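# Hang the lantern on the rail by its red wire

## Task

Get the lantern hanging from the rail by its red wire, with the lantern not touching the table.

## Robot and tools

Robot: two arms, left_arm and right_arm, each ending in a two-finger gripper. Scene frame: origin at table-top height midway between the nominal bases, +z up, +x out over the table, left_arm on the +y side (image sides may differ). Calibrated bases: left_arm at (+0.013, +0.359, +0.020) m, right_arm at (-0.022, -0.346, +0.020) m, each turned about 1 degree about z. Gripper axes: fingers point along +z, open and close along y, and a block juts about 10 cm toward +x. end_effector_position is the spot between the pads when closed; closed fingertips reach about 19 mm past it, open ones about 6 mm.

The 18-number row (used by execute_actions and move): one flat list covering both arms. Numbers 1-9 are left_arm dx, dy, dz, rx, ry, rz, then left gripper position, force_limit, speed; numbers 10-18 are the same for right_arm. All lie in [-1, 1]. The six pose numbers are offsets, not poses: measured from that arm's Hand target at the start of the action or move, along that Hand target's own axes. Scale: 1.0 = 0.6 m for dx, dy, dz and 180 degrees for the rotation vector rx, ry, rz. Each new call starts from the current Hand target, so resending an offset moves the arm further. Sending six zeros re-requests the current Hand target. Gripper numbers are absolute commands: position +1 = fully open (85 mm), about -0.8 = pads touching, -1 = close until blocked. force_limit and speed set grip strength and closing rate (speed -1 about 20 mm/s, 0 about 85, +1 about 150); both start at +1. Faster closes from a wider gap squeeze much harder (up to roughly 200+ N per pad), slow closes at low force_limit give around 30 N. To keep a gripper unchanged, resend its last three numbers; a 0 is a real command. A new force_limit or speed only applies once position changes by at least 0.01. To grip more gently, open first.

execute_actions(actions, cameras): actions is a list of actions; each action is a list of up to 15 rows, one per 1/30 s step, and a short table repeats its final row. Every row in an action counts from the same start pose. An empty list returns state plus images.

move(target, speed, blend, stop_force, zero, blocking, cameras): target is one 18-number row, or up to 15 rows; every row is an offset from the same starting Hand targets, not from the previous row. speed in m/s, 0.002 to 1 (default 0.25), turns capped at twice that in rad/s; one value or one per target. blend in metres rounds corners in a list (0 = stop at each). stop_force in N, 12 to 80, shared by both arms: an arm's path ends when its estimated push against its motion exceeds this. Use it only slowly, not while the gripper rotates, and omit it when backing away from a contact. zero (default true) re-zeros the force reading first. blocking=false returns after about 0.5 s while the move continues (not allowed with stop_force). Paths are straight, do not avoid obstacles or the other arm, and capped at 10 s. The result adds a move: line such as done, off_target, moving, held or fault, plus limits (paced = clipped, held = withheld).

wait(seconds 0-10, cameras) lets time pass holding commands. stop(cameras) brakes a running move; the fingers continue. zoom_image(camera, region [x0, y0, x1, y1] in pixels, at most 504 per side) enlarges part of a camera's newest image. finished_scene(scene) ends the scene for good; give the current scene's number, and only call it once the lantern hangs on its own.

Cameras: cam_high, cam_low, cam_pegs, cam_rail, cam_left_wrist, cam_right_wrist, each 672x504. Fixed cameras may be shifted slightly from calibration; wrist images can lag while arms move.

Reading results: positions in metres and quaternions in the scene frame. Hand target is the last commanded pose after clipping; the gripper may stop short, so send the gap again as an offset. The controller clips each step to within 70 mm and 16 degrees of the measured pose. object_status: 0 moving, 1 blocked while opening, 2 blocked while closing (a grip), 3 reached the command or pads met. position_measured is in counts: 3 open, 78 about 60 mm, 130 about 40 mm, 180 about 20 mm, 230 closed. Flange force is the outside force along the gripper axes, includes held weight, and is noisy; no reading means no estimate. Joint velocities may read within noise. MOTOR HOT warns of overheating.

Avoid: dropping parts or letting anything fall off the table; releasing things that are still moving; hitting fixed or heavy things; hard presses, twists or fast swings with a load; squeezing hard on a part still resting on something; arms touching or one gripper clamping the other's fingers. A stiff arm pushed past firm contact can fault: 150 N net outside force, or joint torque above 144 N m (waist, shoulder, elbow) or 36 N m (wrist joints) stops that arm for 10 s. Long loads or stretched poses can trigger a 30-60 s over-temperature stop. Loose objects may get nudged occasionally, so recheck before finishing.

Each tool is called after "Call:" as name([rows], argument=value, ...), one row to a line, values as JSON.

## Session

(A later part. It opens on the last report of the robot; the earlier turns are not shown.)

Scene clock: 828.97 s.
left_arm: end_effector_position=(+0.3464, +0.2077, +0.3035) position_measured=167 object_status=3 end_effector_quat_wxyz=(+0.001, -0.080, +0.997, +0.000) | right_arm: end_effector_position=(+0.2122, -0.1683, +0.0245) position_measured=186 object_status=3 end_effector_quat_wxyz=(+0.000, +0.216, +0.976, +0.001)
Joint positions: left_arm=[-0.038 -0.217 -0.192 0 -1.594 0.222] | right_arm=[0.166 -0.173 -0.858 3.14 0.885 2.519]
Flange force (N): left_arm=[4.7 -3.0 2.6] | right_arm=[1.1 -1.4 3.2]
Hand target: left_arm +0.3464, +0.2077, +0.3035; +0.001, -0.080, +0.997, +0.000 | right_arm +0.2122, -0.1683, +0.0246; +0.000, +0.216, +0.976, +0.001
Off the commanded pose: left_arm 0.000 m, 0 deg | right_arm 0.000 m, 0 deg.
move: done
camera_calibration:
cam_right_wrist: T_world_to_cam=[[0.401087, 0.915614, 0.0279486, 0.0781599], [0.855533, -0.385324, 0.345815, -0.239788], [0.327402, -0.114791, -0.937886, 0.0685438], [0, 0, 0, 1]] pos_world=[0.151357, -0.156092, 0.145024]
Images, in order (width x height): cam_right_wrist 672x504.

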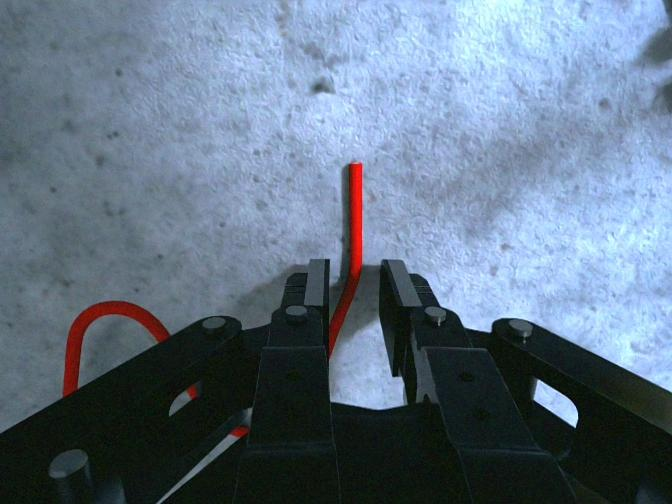

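Call:
move(target=[0,0,0,0,0,0,-0.3,0,-1,0.03,0.03,-0.3,0,0,0,-0.45,1,-1], speed=0.15, cameras=["cam_right_wrist","cam_rail","cam_high","cam_low"])

Scene clock: 833.23 s.
left_arm: end_effector_position=(+0.3464, +0.2077, +0.3035) position_measured=167 object_status=3 end_effector_quat_wxyz=(+0.001, -0.080, +0.997, +0.000) | right_arm: end_effector_position=(+0.2033, -0.1446, +0.2046) position_measured=186 object_status=3 end_effector_quat_wxyz=(+0.000, +0.216, +0.976, +0.001)
Joint positions: left_arm=[-0.038 -0.217 -0.192 0 -1.594 0.222] | right_arm=[0.26 -0.382 -0.542 3.141 1.409 2.424]
Flange force (N): left_arm=[4.7 -3.6 2.2] | right_arm=[0.6 -1.1 3.4]
Hand target: left_arm +0.3464, +0.2077, +0.3035; +0.001, -0.080, +0.997, +0.000 | right_arm +0.2033, -0.1446, +0.2046; +0.000, +0.216, +0.976, +0.001
Off the commanded pose: left_arm 0.000 m, 0 deg | right_arm 0.000 m, 0 deg.
move: done
camera_calibration:
cam_right_wrist: T_world_to_cam=[[0.401165, 0.915579, 0.0279803, 0.0549729], [0.855496, -0.385407, 0.345814, -0.285293], [0.327404, -0.114791, -0.937886, 0.242997], [0, 0, 0, 1]] pos_world=[0.142456, -0.132392, 0.325024]
Images, in order (width x height): cam_high 672x504, cam_low 672x504, cam_rail 672x504, cam_right_wrist 672x504.

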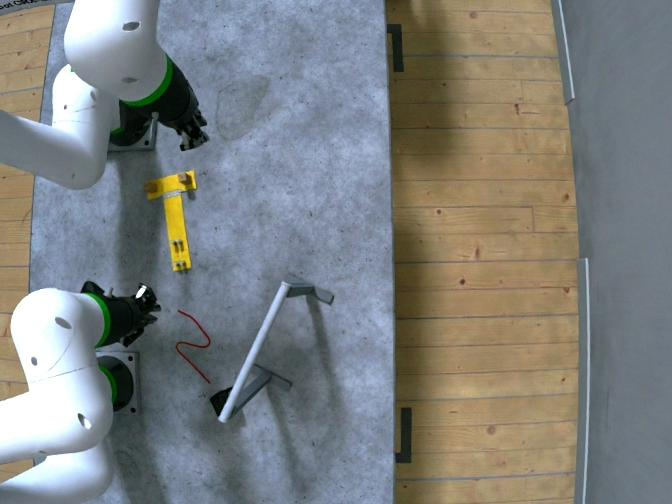

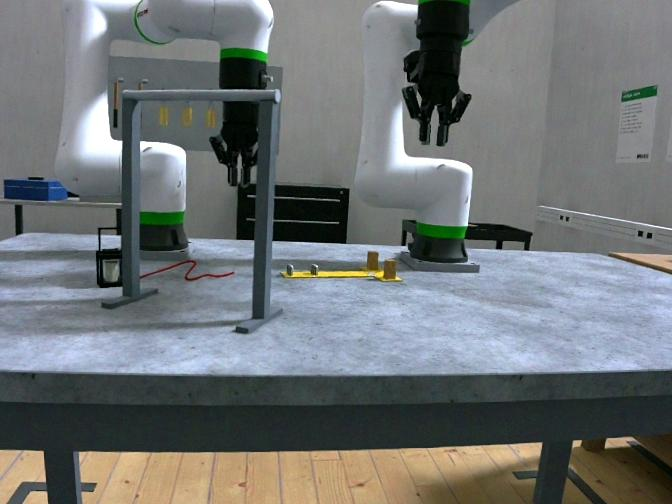

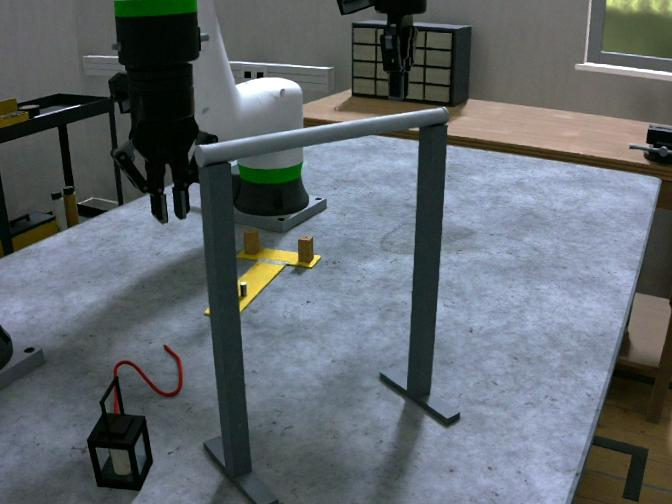

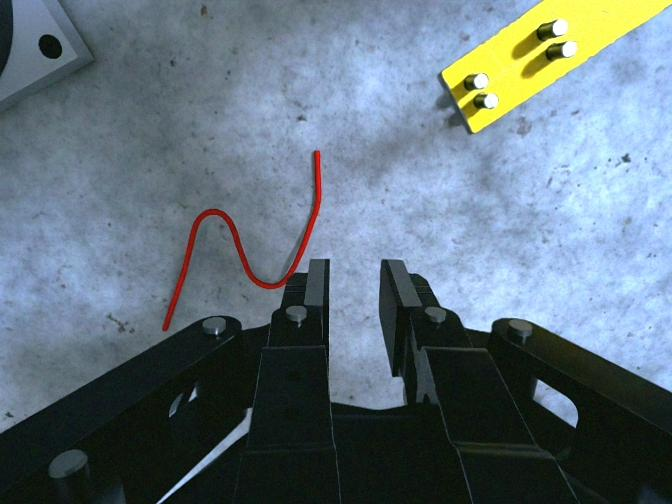

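Call:
move(target=[0,0,0,0,0,0,-0.3,0,-1,-0.0528,-0.033,0.233,0,0,0.0928,-0.45,1,-1], speed=0.15)

Call:
move(target=[0,0,0,0,0,0,-0.3,0,-1,0,0,0.09,0,0,0,-0.45,1,-1], speed=0.012, stop_force=12, cameras=["cam_right_wrist"])

Scene clock: 849.67 s.
left_arm: end_effector_position=(+0.3464, +0.2077, +0.3035) position_measured=167 object_status=3 end_effector_quat_wxyz=(+0.001, -0.080, +0.997, +0.000) | right_arm: end_effector_position=(+0.2238, -0.1757, +0.0648) position_measured=186 object_status=3 end_effector_quat_wxyz=(+0.000, +0.355, +0.935, +0.001)
Joint positions: left_arm=[-0.038 -0.217 -0.192 0 -1.594 0.222] | right_arm=[0.131 -0.24 -0.794 3.14 1.016 2.262]
Flange force (N): left_arm=[4.6 -3.3 2.4] | right_arm=[0.5 -2.0 2.7]
Hand target: left_arm +0.3464, +0.2077, +0.3035; +0.001, -0.080, +0.997, +0.000 | right_arm +0.2238, -0.1757, +0.0648; +0.000, +0.355, +0.935, +0.001
Off the commanded pose: left_arm 0.000 m, 0 deg | right_arm 0.000 m, 0 deg.
move: done

Scene clock: 854.03 s.
left_arm: end_effector_position=(+0.3464, +0.2077, +0.3035) position_measured=167 object_status=3 end_effector_quat_wxyz=(+0.001, -0.080, +0.997, +0.000) | right_arm: end_effector_position=(+0.2238, -0.1756, +0.0195) position_measured=186 object_status=3 end_effector_quat_wxyz=(+0.000, +0.355, +0.935, +0.001)
Joint positions: left_arm=[-0.038 -0.217 -0.192 0 -1.594 0.222] | right_arm=[0.131 -0.144 -0.85 3.14 0.864 2.263]
Flange force (N): left_arm=[4.7 -3.1 2.0] | right_arm=[-2.6 -26.5 -77.9]
Hand target: left_arm +0.3464, +0.2077, +0.3035; +0.001, -0.080, +0.997, +0.000 | right_arm +0.2238, -0.1756, +0.0195; +0.000, +0.355, +0.935, +0.001 (not the last commanded pose)
Off the commanded pose: left_arm 0.000 m, 0 deg | right_arm 0.009 m, 0 deg.
move: contact (right_arm)
camera_calibration:
cam_right_wrist: T_world_to_cam=[[0.647519, 0.761537, 0.0279431, -0.00189639], [0.708709, -0.615268, 0.345219, -0.258351], [0.280089, -0.203732, -0.938106, 0.0541333], [0, 0, 0, 1]] pos_world=[0.169161, -0.146482, 0.140023]
Images, in order (width x height): cam_right_wrist 672x504.

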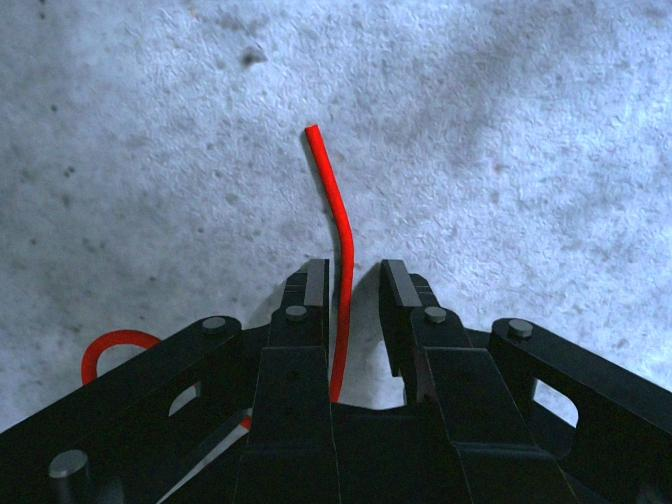

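Call:
move(target=[0,0,0,0,0,0,-0.3,0,-1,0,0,-0.005,0,0,0,-0.45,1,-1], speed=0.02)

Call:
move(target=[0,0,0,0,0,0,-0.3,0,-1,0,0,0,0,0,0,-1,1,0])

Call:
move(target=[0,0,0,0,0,0,-0.3,0,-1,0,0,-0.3,0,0,0,-1,1,0], speed=0.12, cameras=["cam_high","cam_low","cam_rail"])

Call:
zoom_image(camera="cam_rail", region=[60, 354, 210, 504])

Call:
zoom_image(camera="cam_high", region=[120, 280, 300, 440])

Scene clock: 860.67 s.
left_arm: end_effector_position=(+0.3464, +0.2077, +0.3035) position_measured=167 object_status=3 end_effector_quat_wxyz=(+0.001, -0.080, +0.997, +0.000) | right_arm: end_effector_position=(+0.2238, -0.1757, +0.0225) position_measured=186 object_status=3 end_effector_quat_wxyz=(+0.000, +0.355, +0.935, +0.001)
Joint positions: left_arm=[-0.038 -0.217 -0.192 0 -1.594 0.222] | right_arm=[0.131 -0.151 -0.847 3.14 0.874 2.263]
Flange force (N): left_arm=[4.5 -3.3 2.5] | right_arm=[0.7 -1.6 3.2]
Hand target: left_arm +0.3464, +0.2077, +0.3035; +0.001, -0.080, +0.997, +0.000 | right_arm +0.2238, -0.1756, +0.0225; +0.000, +0.355, +0.935, +0.001
Off the commanded pose: left_arm 0.000 m, 0 deg | right_arm 0.000 m, 0 deg.
move: done

Scene clock: 861.20 s.
left_arm: end_effector_position=(+0.3464, +0.2077, +0.3035) position_measured=167 object_status=3 end_effector_quat_wxyz=(+0.001, -0.080, +0.997, +0.000) | right_arm: end_effector_position=(+0.2238, -0.1756, +0.0225) position_measured=229 object_status=2 end_effector_quat_wxyz=(+0.000, +0.355, +0.935, +0.001)
Joint positions: left_arm=[-0.038 -0.217 -0.192 0 -1.594 0.222] | right_arm=[0.131 -0.151 -0.847 3.14 0.874 2.263]
Flange force (N): left_arm=[4.8 -2.9 2.5] | right_arm=[0.4 -0.4 2.2]
Hand target: left_arm +0.3464, +0.2077, +0.3035; +0.001, -0.080, +0.997, +0.000 | right_arm +0.2238, -0.1756, +0.0225; +0.000, +0.355, +0.935, +0.001
Off the commanded pose: left_arm 0.000 m, 0 deg | right_arm 0.000 m, 0 deg.
move: done

Scene clock: 863.07 s.
left_arm: end_effector_position=(+0.3464, +0.2077, +0.3035) position_measured=167 object_status=3 end_effector_quat_wxyz=(+0.001, -0.080, +0.997, +0.000) | right_arm: end_effector_position=(+0.2237, -0.1759, +0.2025) position_measured=229 object_status=2 end_effector_quat_wxyz=(+0.000, +0.355, +0.935, +0.001)
Joint positions: left_arm=[-0.038 -0.217 -0.192 0 -1.594 0.222] | right_arm=[0.13 -0.391 -0.553 3.14 1.408 2.263]
Flange force (N): left_arm=[5.0 -2.8 2.5] | right_arm=[0.5 -1.5 4.1]
Hand target: left_arm +0.3464, +0.2077, +0.3035; +0.001, -0.080, +0.997, +0.000 | right_arm +0.2237, -0.1759, +0.2025; +0.000, +0.355, +0.935, +0.001
Off the commanded pose: left_arm 0.000 m, 0 deg | right_arm 0.000 m, 0 deg.
move: done
Images, in order (width x height): cam_high 672x504, cam_low 672x504, cam_rail 672x504.

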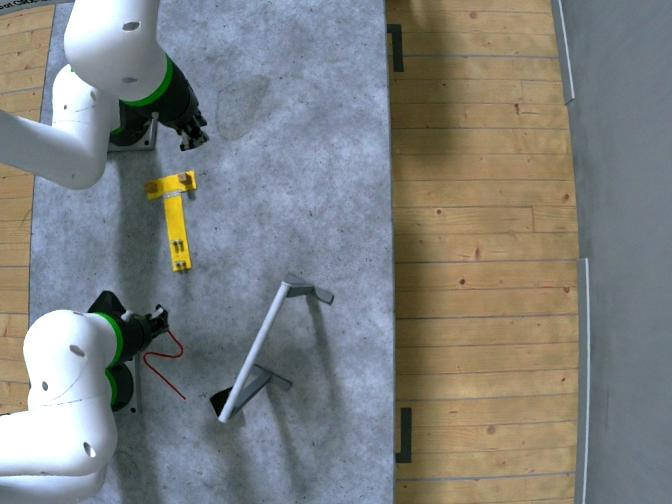

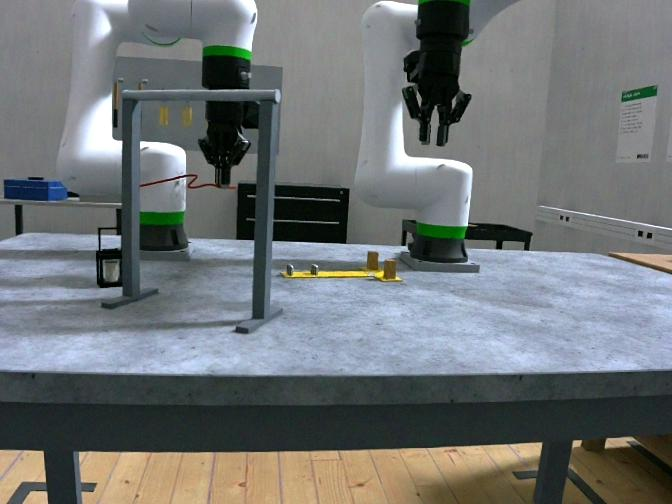

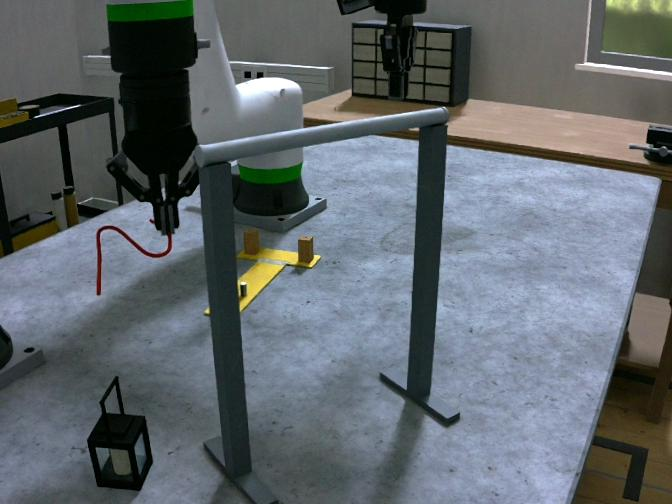

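Scaled by 3.360 from the camera's 672x504 image, which has a finer 960x720 frame.

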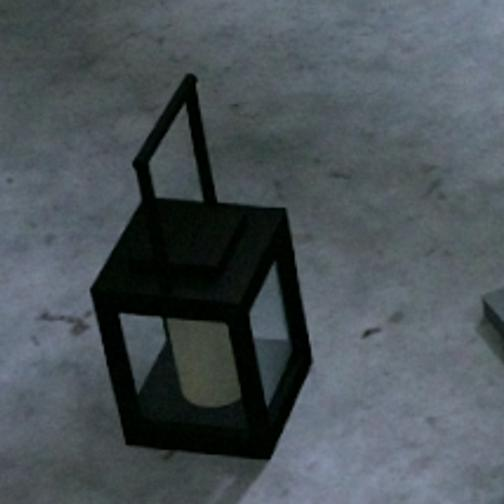

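Scaled by 2.800 from the camera's 672x504 image, which has a finer 960x720 frame.

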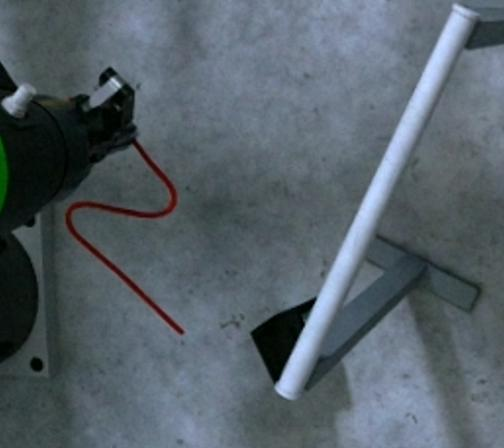

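Call:
move([
  [0,0,0,0,0,0,-0.3,0,-1,-0.0385,-0.1865,0,0,0,-0.187,-1,1,0],
  [0,0,0,0,0,0,-0.3,0,-1,-0.0385,-0.1865,0.139,0,0,-0.187,-1,1,0],
], speed=0.12, cameras=["cam_high","cam_low","cam_rail"])

Call:
zoom_image(camera="cam_rail", region=[60, 354, 210, 504])

Call:
zoom_image(camera="cam_low", region=[70, 200, 230, 300])

Call:
zoom_image(camera="cam_high", region=[120, 320, 260, 440])

Scene clock: 886.40 s.
left_arm: end_effector_position=(+0.3464, +0.2077, +0.3035) position_measured=167 object_status=3 end_effector_quat_wxyz=(+0.001, -0.080, +0.997, +0.000) | right_arm: end_effector_position=(+0.1667, -0.2748, +0.1189) position_measured=229 object_status=2 end_effector_quat_wxyz=(+0.000, +0.069, +0.998, +0.001)
Joint positions: left_arm=[-0.038 -0.217 -0.192 0 -1.594 0.222] | right_arm=[-0.368 -0.714 -0.91 3.14 1.375 3.348]
Flange force (N): left_arm=[4.8 -3.3 2.3] | right_arm=no reading
Hand target: left_arm +0.3464, +0.2077, +0.3035; +0.001, -0.080, +0.997, +0.000 | right_arm +0.1667, -0.2748, +0.1189; +0.000, +0.069, +0.998, +0.001
Off the commanded pose: left_arm 0.000 m, 0 deg | right_arm 0.000 m, 0 deg.
move: done
Images, in order (width x height): cam_high 672x504, cam_low 672x504, cam_rail 672x504.

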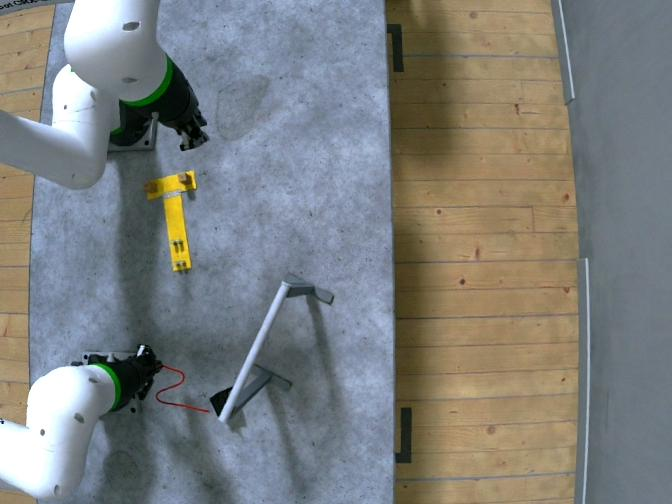

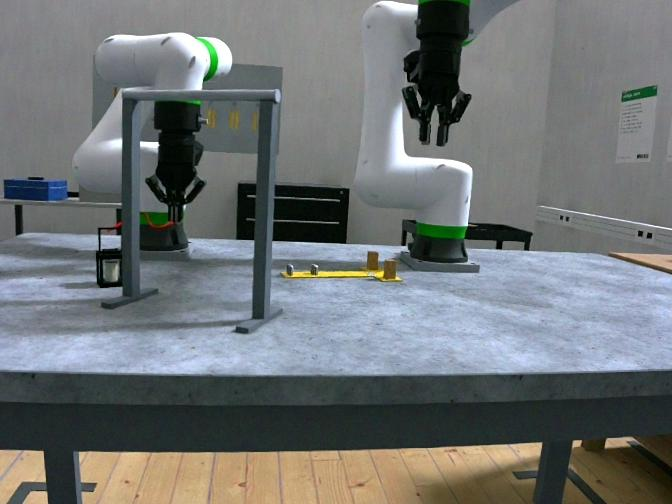

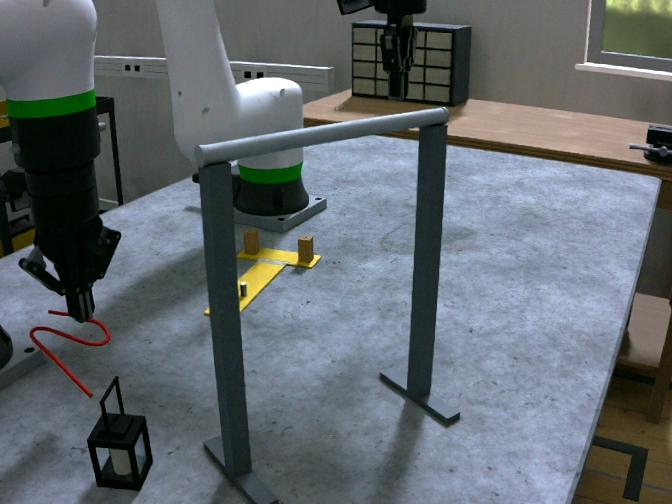

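Scaled by 3.360 from the camera's 672x504 image, which has a finer 960x720 frame.

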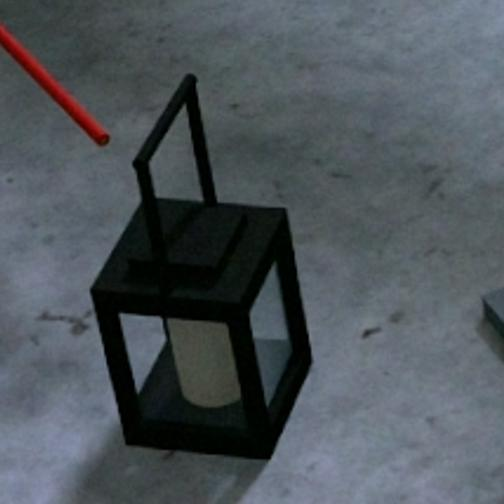

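Scaled by 3.150 from the camera's 672x504 image, which has a finer 960x720 frame.

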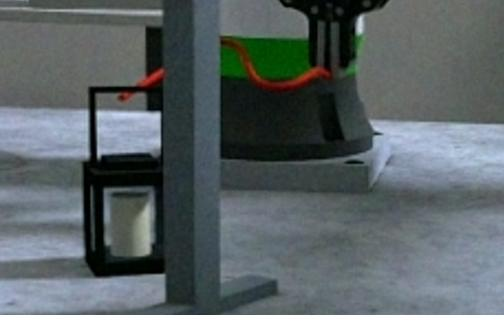

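Scaled by 3.600 from the camera's 672x504 image, which has a finer 960x720 frame.

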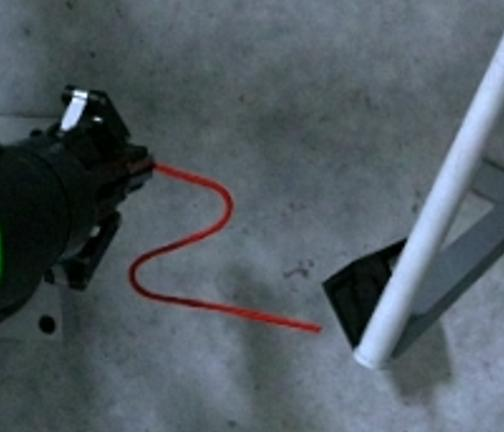

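Call:
move(target=[0,0,0,0,0,0,-0.3,0,-1,0.01,0.0235,0.018,0,0,0,-1,1,0], speed=0.08)

Call:
move(target=[0,0,0,0,0,0,-0.3,0,-1,-0.055,-0.0068,0,0,0,0,-1,1,0], speed=0.04, cameras=["cam_high","cam_low","cam_rail"])

Call:
zoom_image(camera="cam_rail", region=[60, 354, 210, 504])

Call:
zoom_image(camera="cam_low", region=[70, 200, 230, 300])

Scene clock: 902.90 s.
left_arm: end_effector_position=(+0.3464, +0.2077, +0.3035) position_measured=167 object_status=3 end_effector_quat_wxyz=(+0.001, -0.080, +0.997, +0.000) | right_arm: end_effector_position=(+0.1627, -0.2599, +0.1081) position_measured=229 object_status=2 end_effector_quat_wxyz=(+0.000, +0.069, +0.998, +0.001)
Joint positions: left_arm=[-0.038 -0.217 -0.192 0 -1.594 0.222] | right_arm=[-0.284 -0.695 -0.929 3.14 1.337 3.265]
Joint velocities: left_arm=[within noise] | right_arm=[0 0 0 0.005 0 -0.001]
Flange force (N): left_arm=[4.7 -2.8 2.9] | right_arm=no reading
Hand target: left_arm +0.3464, +0.2077, +0.3035; +0.001, -0.080, +0.997, +0.000 | right_arm +0.1627, -0.2600, +0.1081; +0.000, +0.069, +0.998, +0.001
Off the commanded pose: left_arm 0.000 m, 0 deg | right_arm 0.000 m, 0 deg.
move: done

Scene clock: 904.03 s.
left_arm: end_effector_position=(+0.3464, +0.2077, +0.3035) position_measured=167 object_status=3 end_effector_quat_wxyz=(+0.001, -0.080, +0.997, +0.000) | right_arm: end_effector_position=(+0.1949, -0.2686, +0.1081) position_measured=229 object_status=2 end_effector_quat_wxyz=(+0.000, +0.069, +0.998, +0.001)
Joint positions: left_arm=[-0.038 -0.217 -0.192 0 -1.594 0.222] | right_arm=[-0.285 -0.569 -0.876 3.14 1.263 3.265]
Flange force (N): left_arm=[4.4 -3.0 2.8] | right_arm=[1.6 0.0 3.9]
Hand target: left_arm +0.3464, +0.2077, +0.3035; +0.001, -0.080, +0.997, +0.000 | right_arm +0.1949, -0.2686, +0.1081; +0.000, +0.069, +0.998, +0.001
Off the commanded pose: left_arm 0.000 m, 0 deg | right_arm 0.000 m, 0 deg.
move: done
Images, in order (width x height): cam_high 672x504, cam_low 672x504, cam_rail 672x504.

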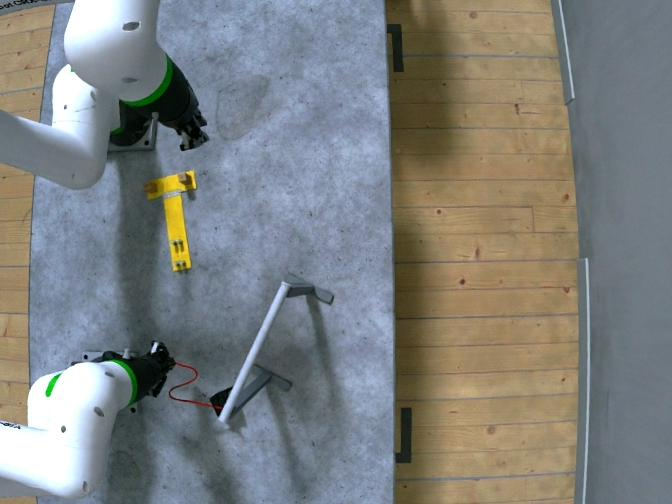

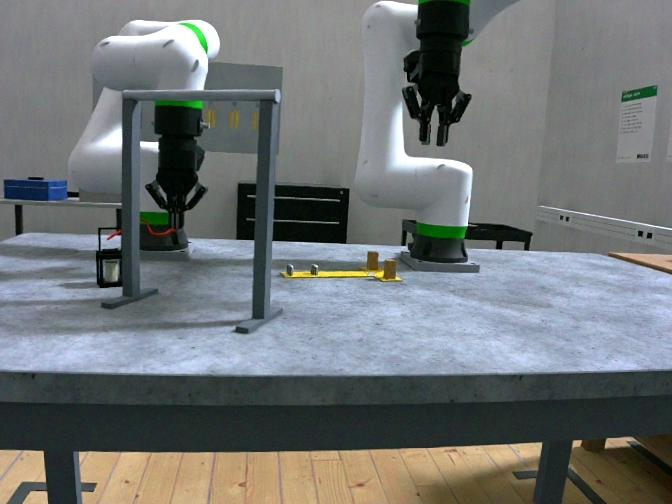

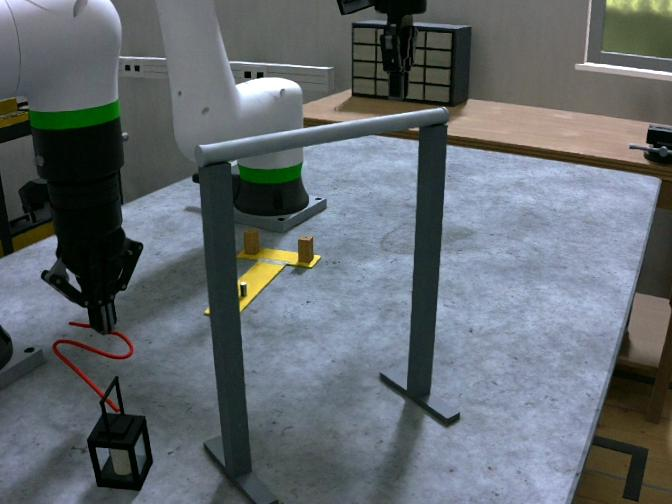

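Scaled by 3.360 from the camera's 672x504 image, which has a finer 960x720 frame.

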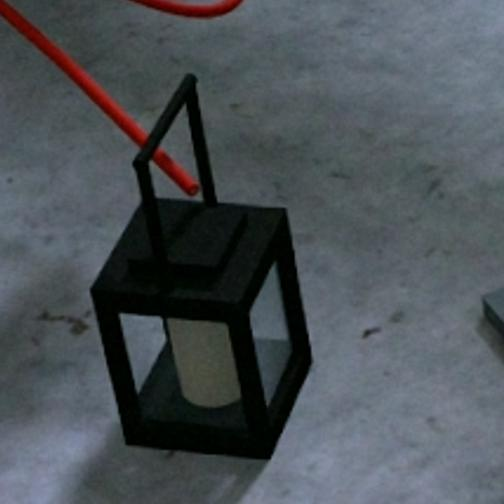

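Scaled by 3.150 from the camera's 672x504 image, which has a finer 960x720 frame.

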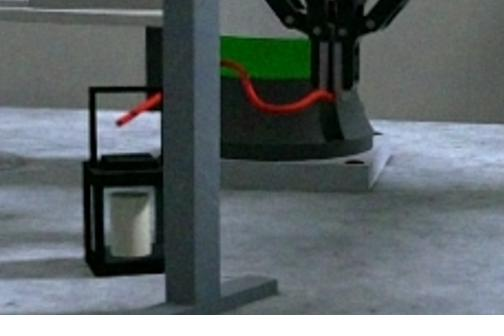

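Call:
move(target=[0,0,0,0,0,0,-0.3,0,-1,-0.05,-0.0062,0,0,0,0,-1,1,0], speed=0.04, cameras=["cam_high","cam_low","cam_rail"])

Call:
zoom_image(camera="cam_rail", region=[60, 354, 210, 504])

Call:
zoom_image(camera="cam_low", region=[70, 200, 230, 300])

Scene clock: 909.93 s.
left_arm: end_effector_position=(+0.3464, +0.2077, +0.3035) position_measured=167 object_status=3 end_effector_quat_wxyz=(+0.001, -0.080, +0.997, +0.000) | right_arm: end_effector_position=(+0.2241, -0.2764, +0.1081) position_measured=229 object_status=2 end_effector_quat_wxyz=(+0.000, +0.069, +0.998, +0.001)
Joint positions: left_arm=[-0.038 -0.217 -0.192 0 -1.594 0.222] | right_arm=[-0.285 -0.463 -0.823 3.14 1.211 3.265]
Flange force (N): left_arm=[5.0 -3.3 2.8] | right_arm=[1.9 -0.6 4.2]
Hand target: left_arm +0.3464, +0.2077, +0.3035; +0.001, -0.080, +0.997, +0.000 | right_arm +0.2240, -0.2764, +0.1081; +0.000, +0.069, +0.998, +0.001
Off the commanded pose: left_arm 0.000 m, 0 deg | right_arm 0.000 m, 0 deg.
move: done
Images, in order (width x height): cam_high 672x504, cam_low 672x504, cam_rail 672x504.

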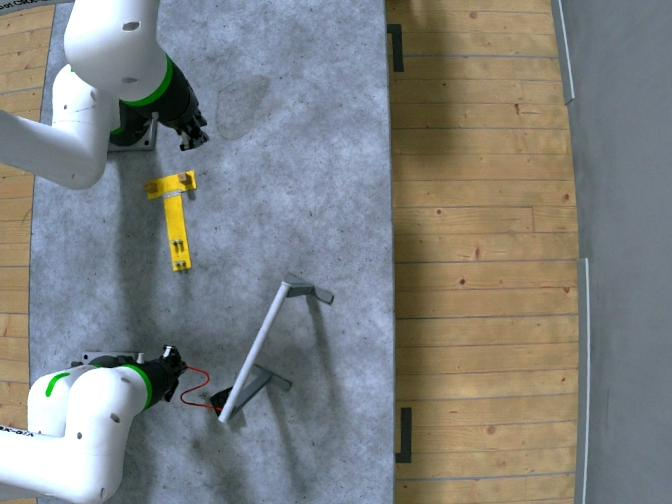

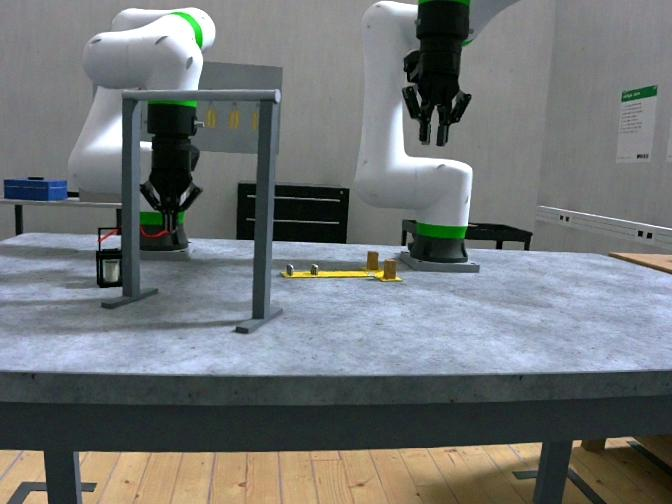

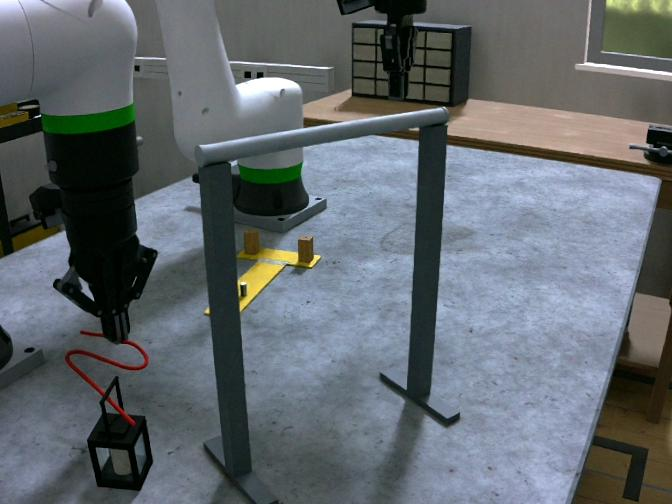

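Scaled by 3.360 from the camera's 672x504 image, which has a finer 960x720 frame.

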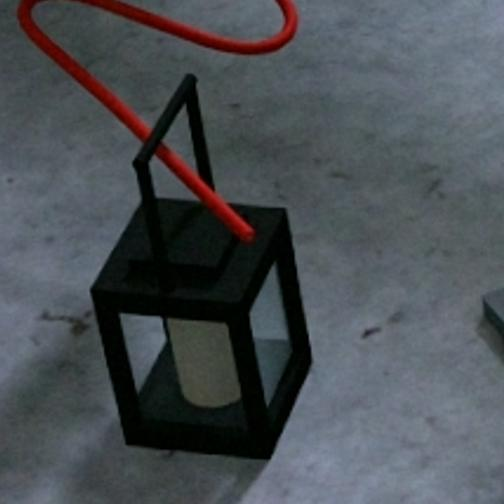

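Scaled by 3.150 from the camera's 672x504 image, which has a finer 960x720 frame.

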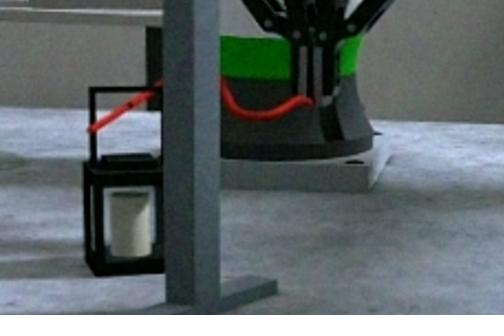

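Call:
move(target=[0,0,0,0,0,0,-0.3,0,-1,-0.078,-0.0096,0.014,0,0,0,-1,1,0], speed=0.03, cameras=["cam_high","cam_low","cam_rail"])

Call:
zoom_image(camera="cam_rail", region=[60, 354, 210, 504])

Call:
zoom_image(camera="cam_low", region=[70, 200, 230, 300])

Scene clock: 917.10 s.
left_arm: end_effector_position=(+0.3464, +0.2077, +0.3035) position_measured=167 object_status=3 end_effector_quat_wxyz=(+0.001, -0.080, +0.997, +0.000) | right_arm: end_effector_position=(+0.2696, -0.2886, +0.0998) position_measured=229 object_status=2 end_effector_quat_wxyz=(+0.000, +0.069, +0.998, +0.001)
Joint positions: left_arm=[-0.038 -0.217 -0.192 0 -1.594 0.222] | right_arm=[-0.284 -0.302 -0.746 3.14 1.127 3.265]
Flange force (N): left_arm=[5.1 -2.6 2.5] | right_arm=[1.3 0.3 3.6]
Hand target: left_arm +0.3464, +0.2077, +0.3035; +0.001, -0.080, +0.997, +0.000 | right_arm +0.2696, -0.2886, +0.0997; +0.000, +0.069, +0.998, +0.001
Off the commanded pose: left_arm 0.000 m, 0 deg | right_arm 0.000 m, 0 deg.
move: done
Images, in order (width x height): cam_high 672x504, cam_low 672x504, cam_rail 672x504.

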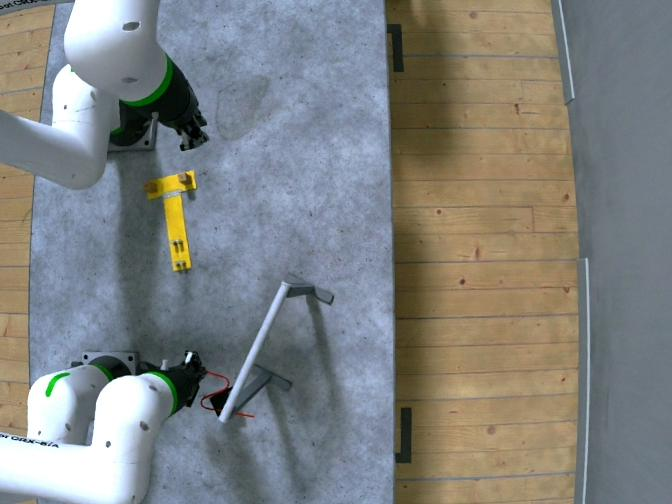

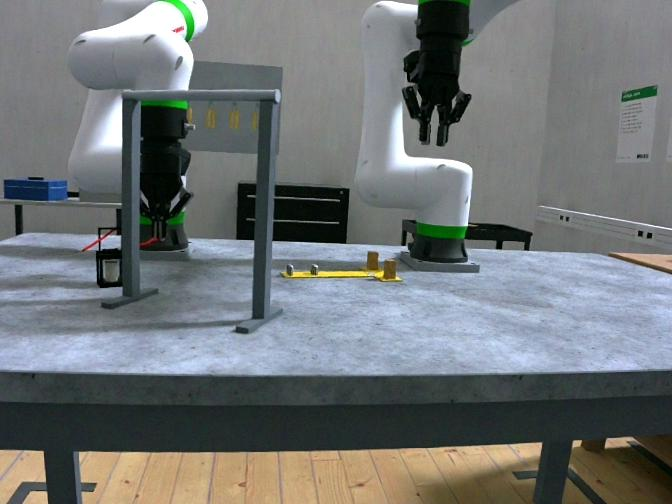

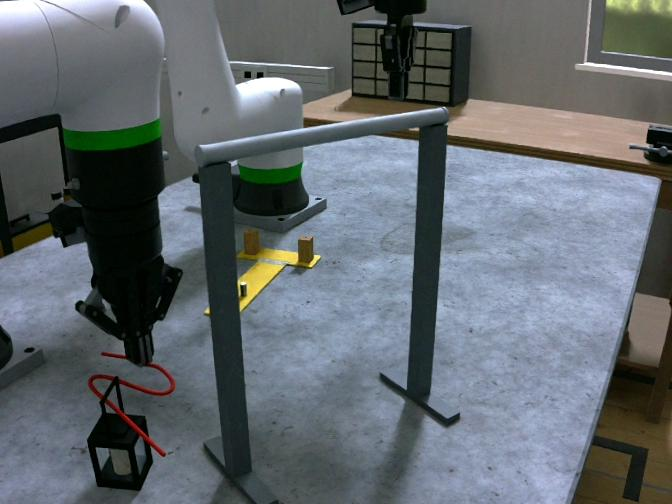

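Scaled by 3.360 from the camera's 672x504 image, which has a finer 960x720 frame.

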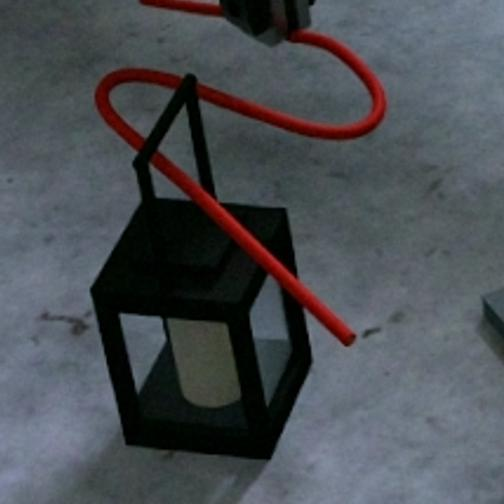

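Scaled by 3.150 from the camera's 672x504 image, which has a finer 960x720 frame.

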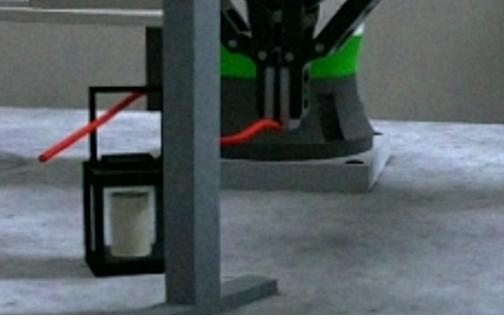

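Call:
move(target=[0,0,0,0,0,0,-0.3,0,-1,0.0235,-0.0288,-0.1007,-0.155,-0.0613,-0.0377,-1,1,0], speed=0.05, cameras=["cam_high","cam_low","cam_rail"])

Call:
zoom_image(camera="cam_rail", region=[60, 304, 260, 504])

Call:
zoom_image(camera="cam_low", region=[70, 170, 230, 300])

Scene clock: 950.37 s.
left_arm: end_effector_position=(+0.3464, +0.2077, +0.3035) position_measured=167 object_status=3 end_effector_quat_wxyz=(+0.001, -0.080, +0.997, +0.000) | right_arm: end_effector_position=(+0.2539, -0.3029, +0.1604) position_measured=229 object_status=2 end_effector_quat_wxyz=(+0.062, +0.056, +0.980, +0.181)
Joint positions: left_arm=[-0.038 -0.217 -0.192 0 -1.594 0.222] | right_arm=[-0.832 -0.544 -0.896 2.786 1.394 3.93]
Flange force (N): left_arm=[4.6 -3.3 2.5] | right_arm=[1.0 -1.1 5.6]
Hand target: left_arm +0.3464, +0.2077, +0.3035; +0.001, -0.080, +0.997, +0.000 | right_arm +0.2532, -0.3038, +0.1601; +0.112, +0.009, +0.966, +0.234
Off the commanded pose: left_arm 0.000 m, 0 deg | right_arm 0.001 m, 10 deg.
joint sent to its limit (right arm) — joint 6 (wrist roll), upper limit. The joint targets are off in orientation, not in position.
move: off_target (right_arm)
Images, in order (width x height): cam_high 672x504, cam_low 672x504, cam_rail 672x504.

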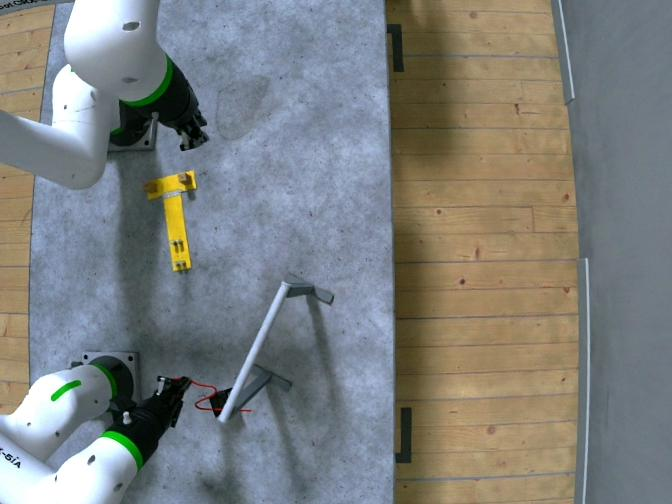

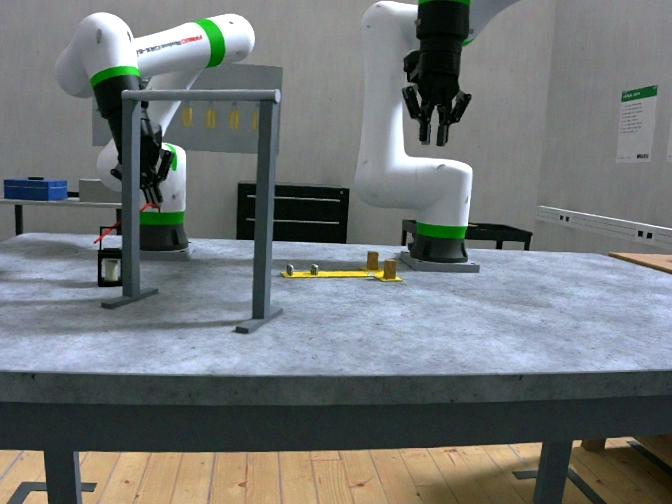

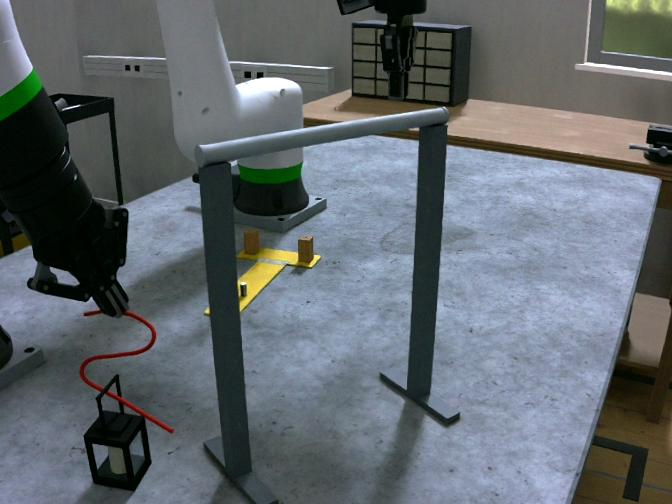

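Scaled by 2.520 from the camera's 672x504 image, which has a finer 960x720 frame.

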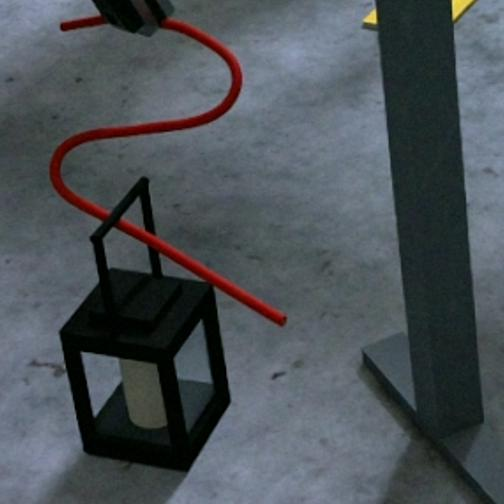

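Scaled by 3.150 from the camera's 672x504 image, which has a finer 960x720 frame.

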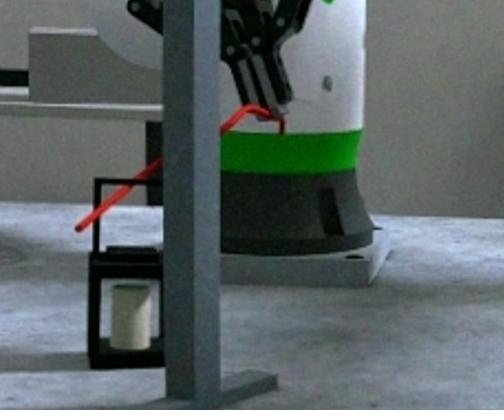

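Call:
move(target=[0,0,0,0,0,0,-0.3,0,-1,0.003,0.006,0.0215,0.104,-0.157,-0.0148,-1,1,0], speed=0.06, cameras=["cam_high","cam_low","cam_rail"])

Call:
zoom_image(camera="cam_rail", region=[60, 304, 260, 504])

Call:
zoom_image(camera="cam_low", region=[70, 170, 230, 300])

Scene clock: 990.73 s.
left_arm: end_effector_position=(+0.3464, +0.2077, +0.3035) position_measured=167 object_status=3 end_effector_quat_wxyz=(+0.001, -0.080, +0.997, +0.000) | right_arm: end_effector_position=(+0.2550, -0.2941, +0.1512) position_measured=229 object_status=2 end_effector_quat_wxyz=(+0.273, +0.073, +0.959, +0.021)
Joint positions: left_arm=[-0.038 -0.217 -0.192 0 -1.594 0.222] | right_arm=[-0.881 -1.261 -1.185 2.712 1.288 3.894]
Flange force (N): left_arm=[4.4 -3.1 2.6] | right_arm=no reading
Hand target: left_arm +0.3464, +0.2077, +0.3035; +0.001, -0.080, +0.997, +0.000 | right_arm +0.2542, -0.2947, +0.1502; +0.346, +0.061, +0.934, +0.064
Off the commanded pose: left_arm 0.000 m, 0 deg | right_arm 0.001 m, 10 deg.
joint sent to its limit (right arm) — joint 3 (elbow), lower limit, where the elbow is as bent as it goes. The joint targets are off in orientation, not in position.
move: off_target (right_arm)
Images, in order (width x height): cam_high 672x504, cam_low 672x504, cam_rail 672x504.

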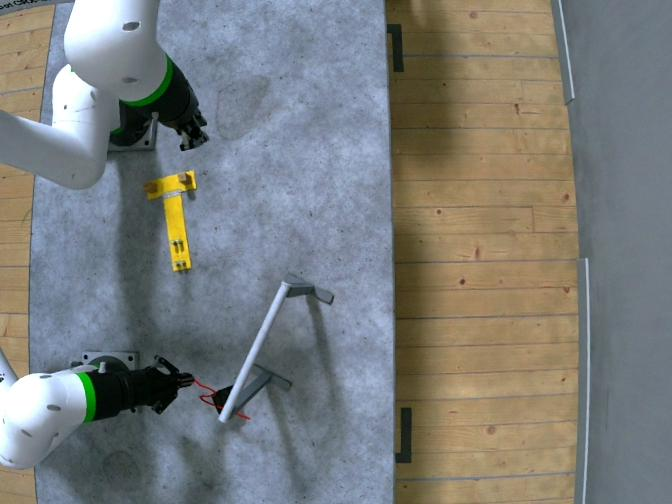

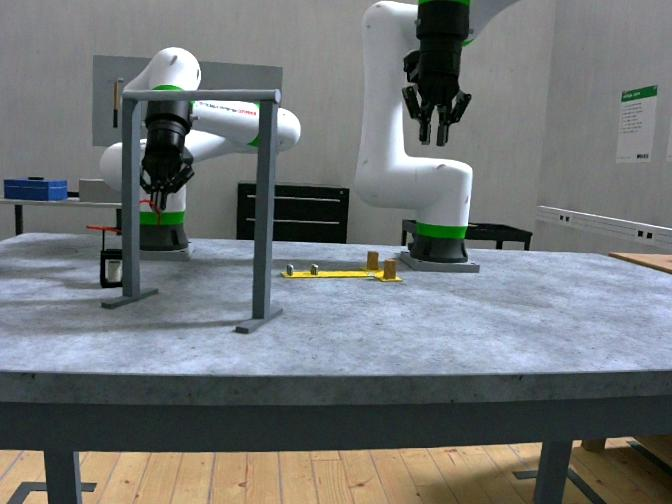

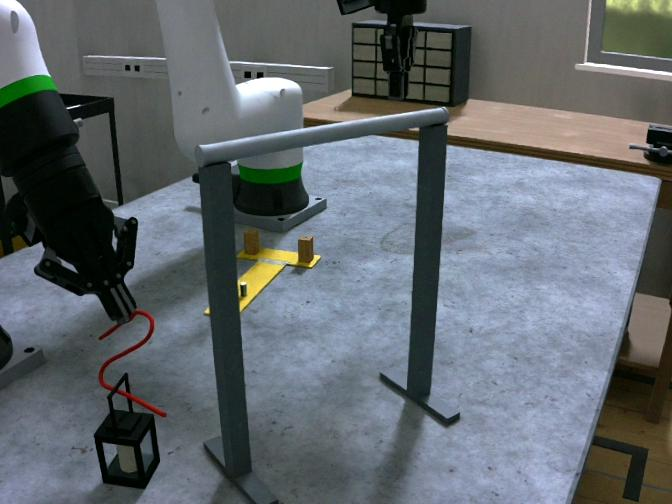

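Scaled by 2.520 from the camera's 672x504 image, which has a finer 960x720 frame.

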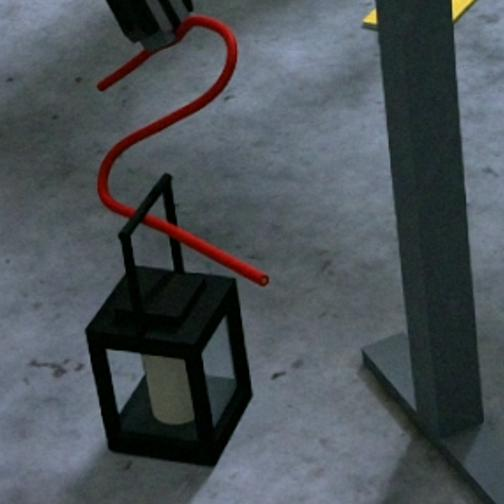

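Scaled by 3.150 from the camera's 672x504 image, which has a finer 960x720 frame.

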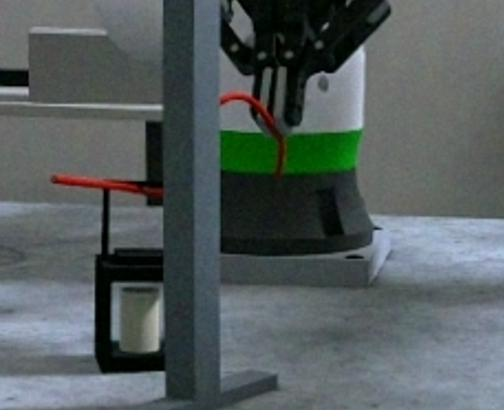

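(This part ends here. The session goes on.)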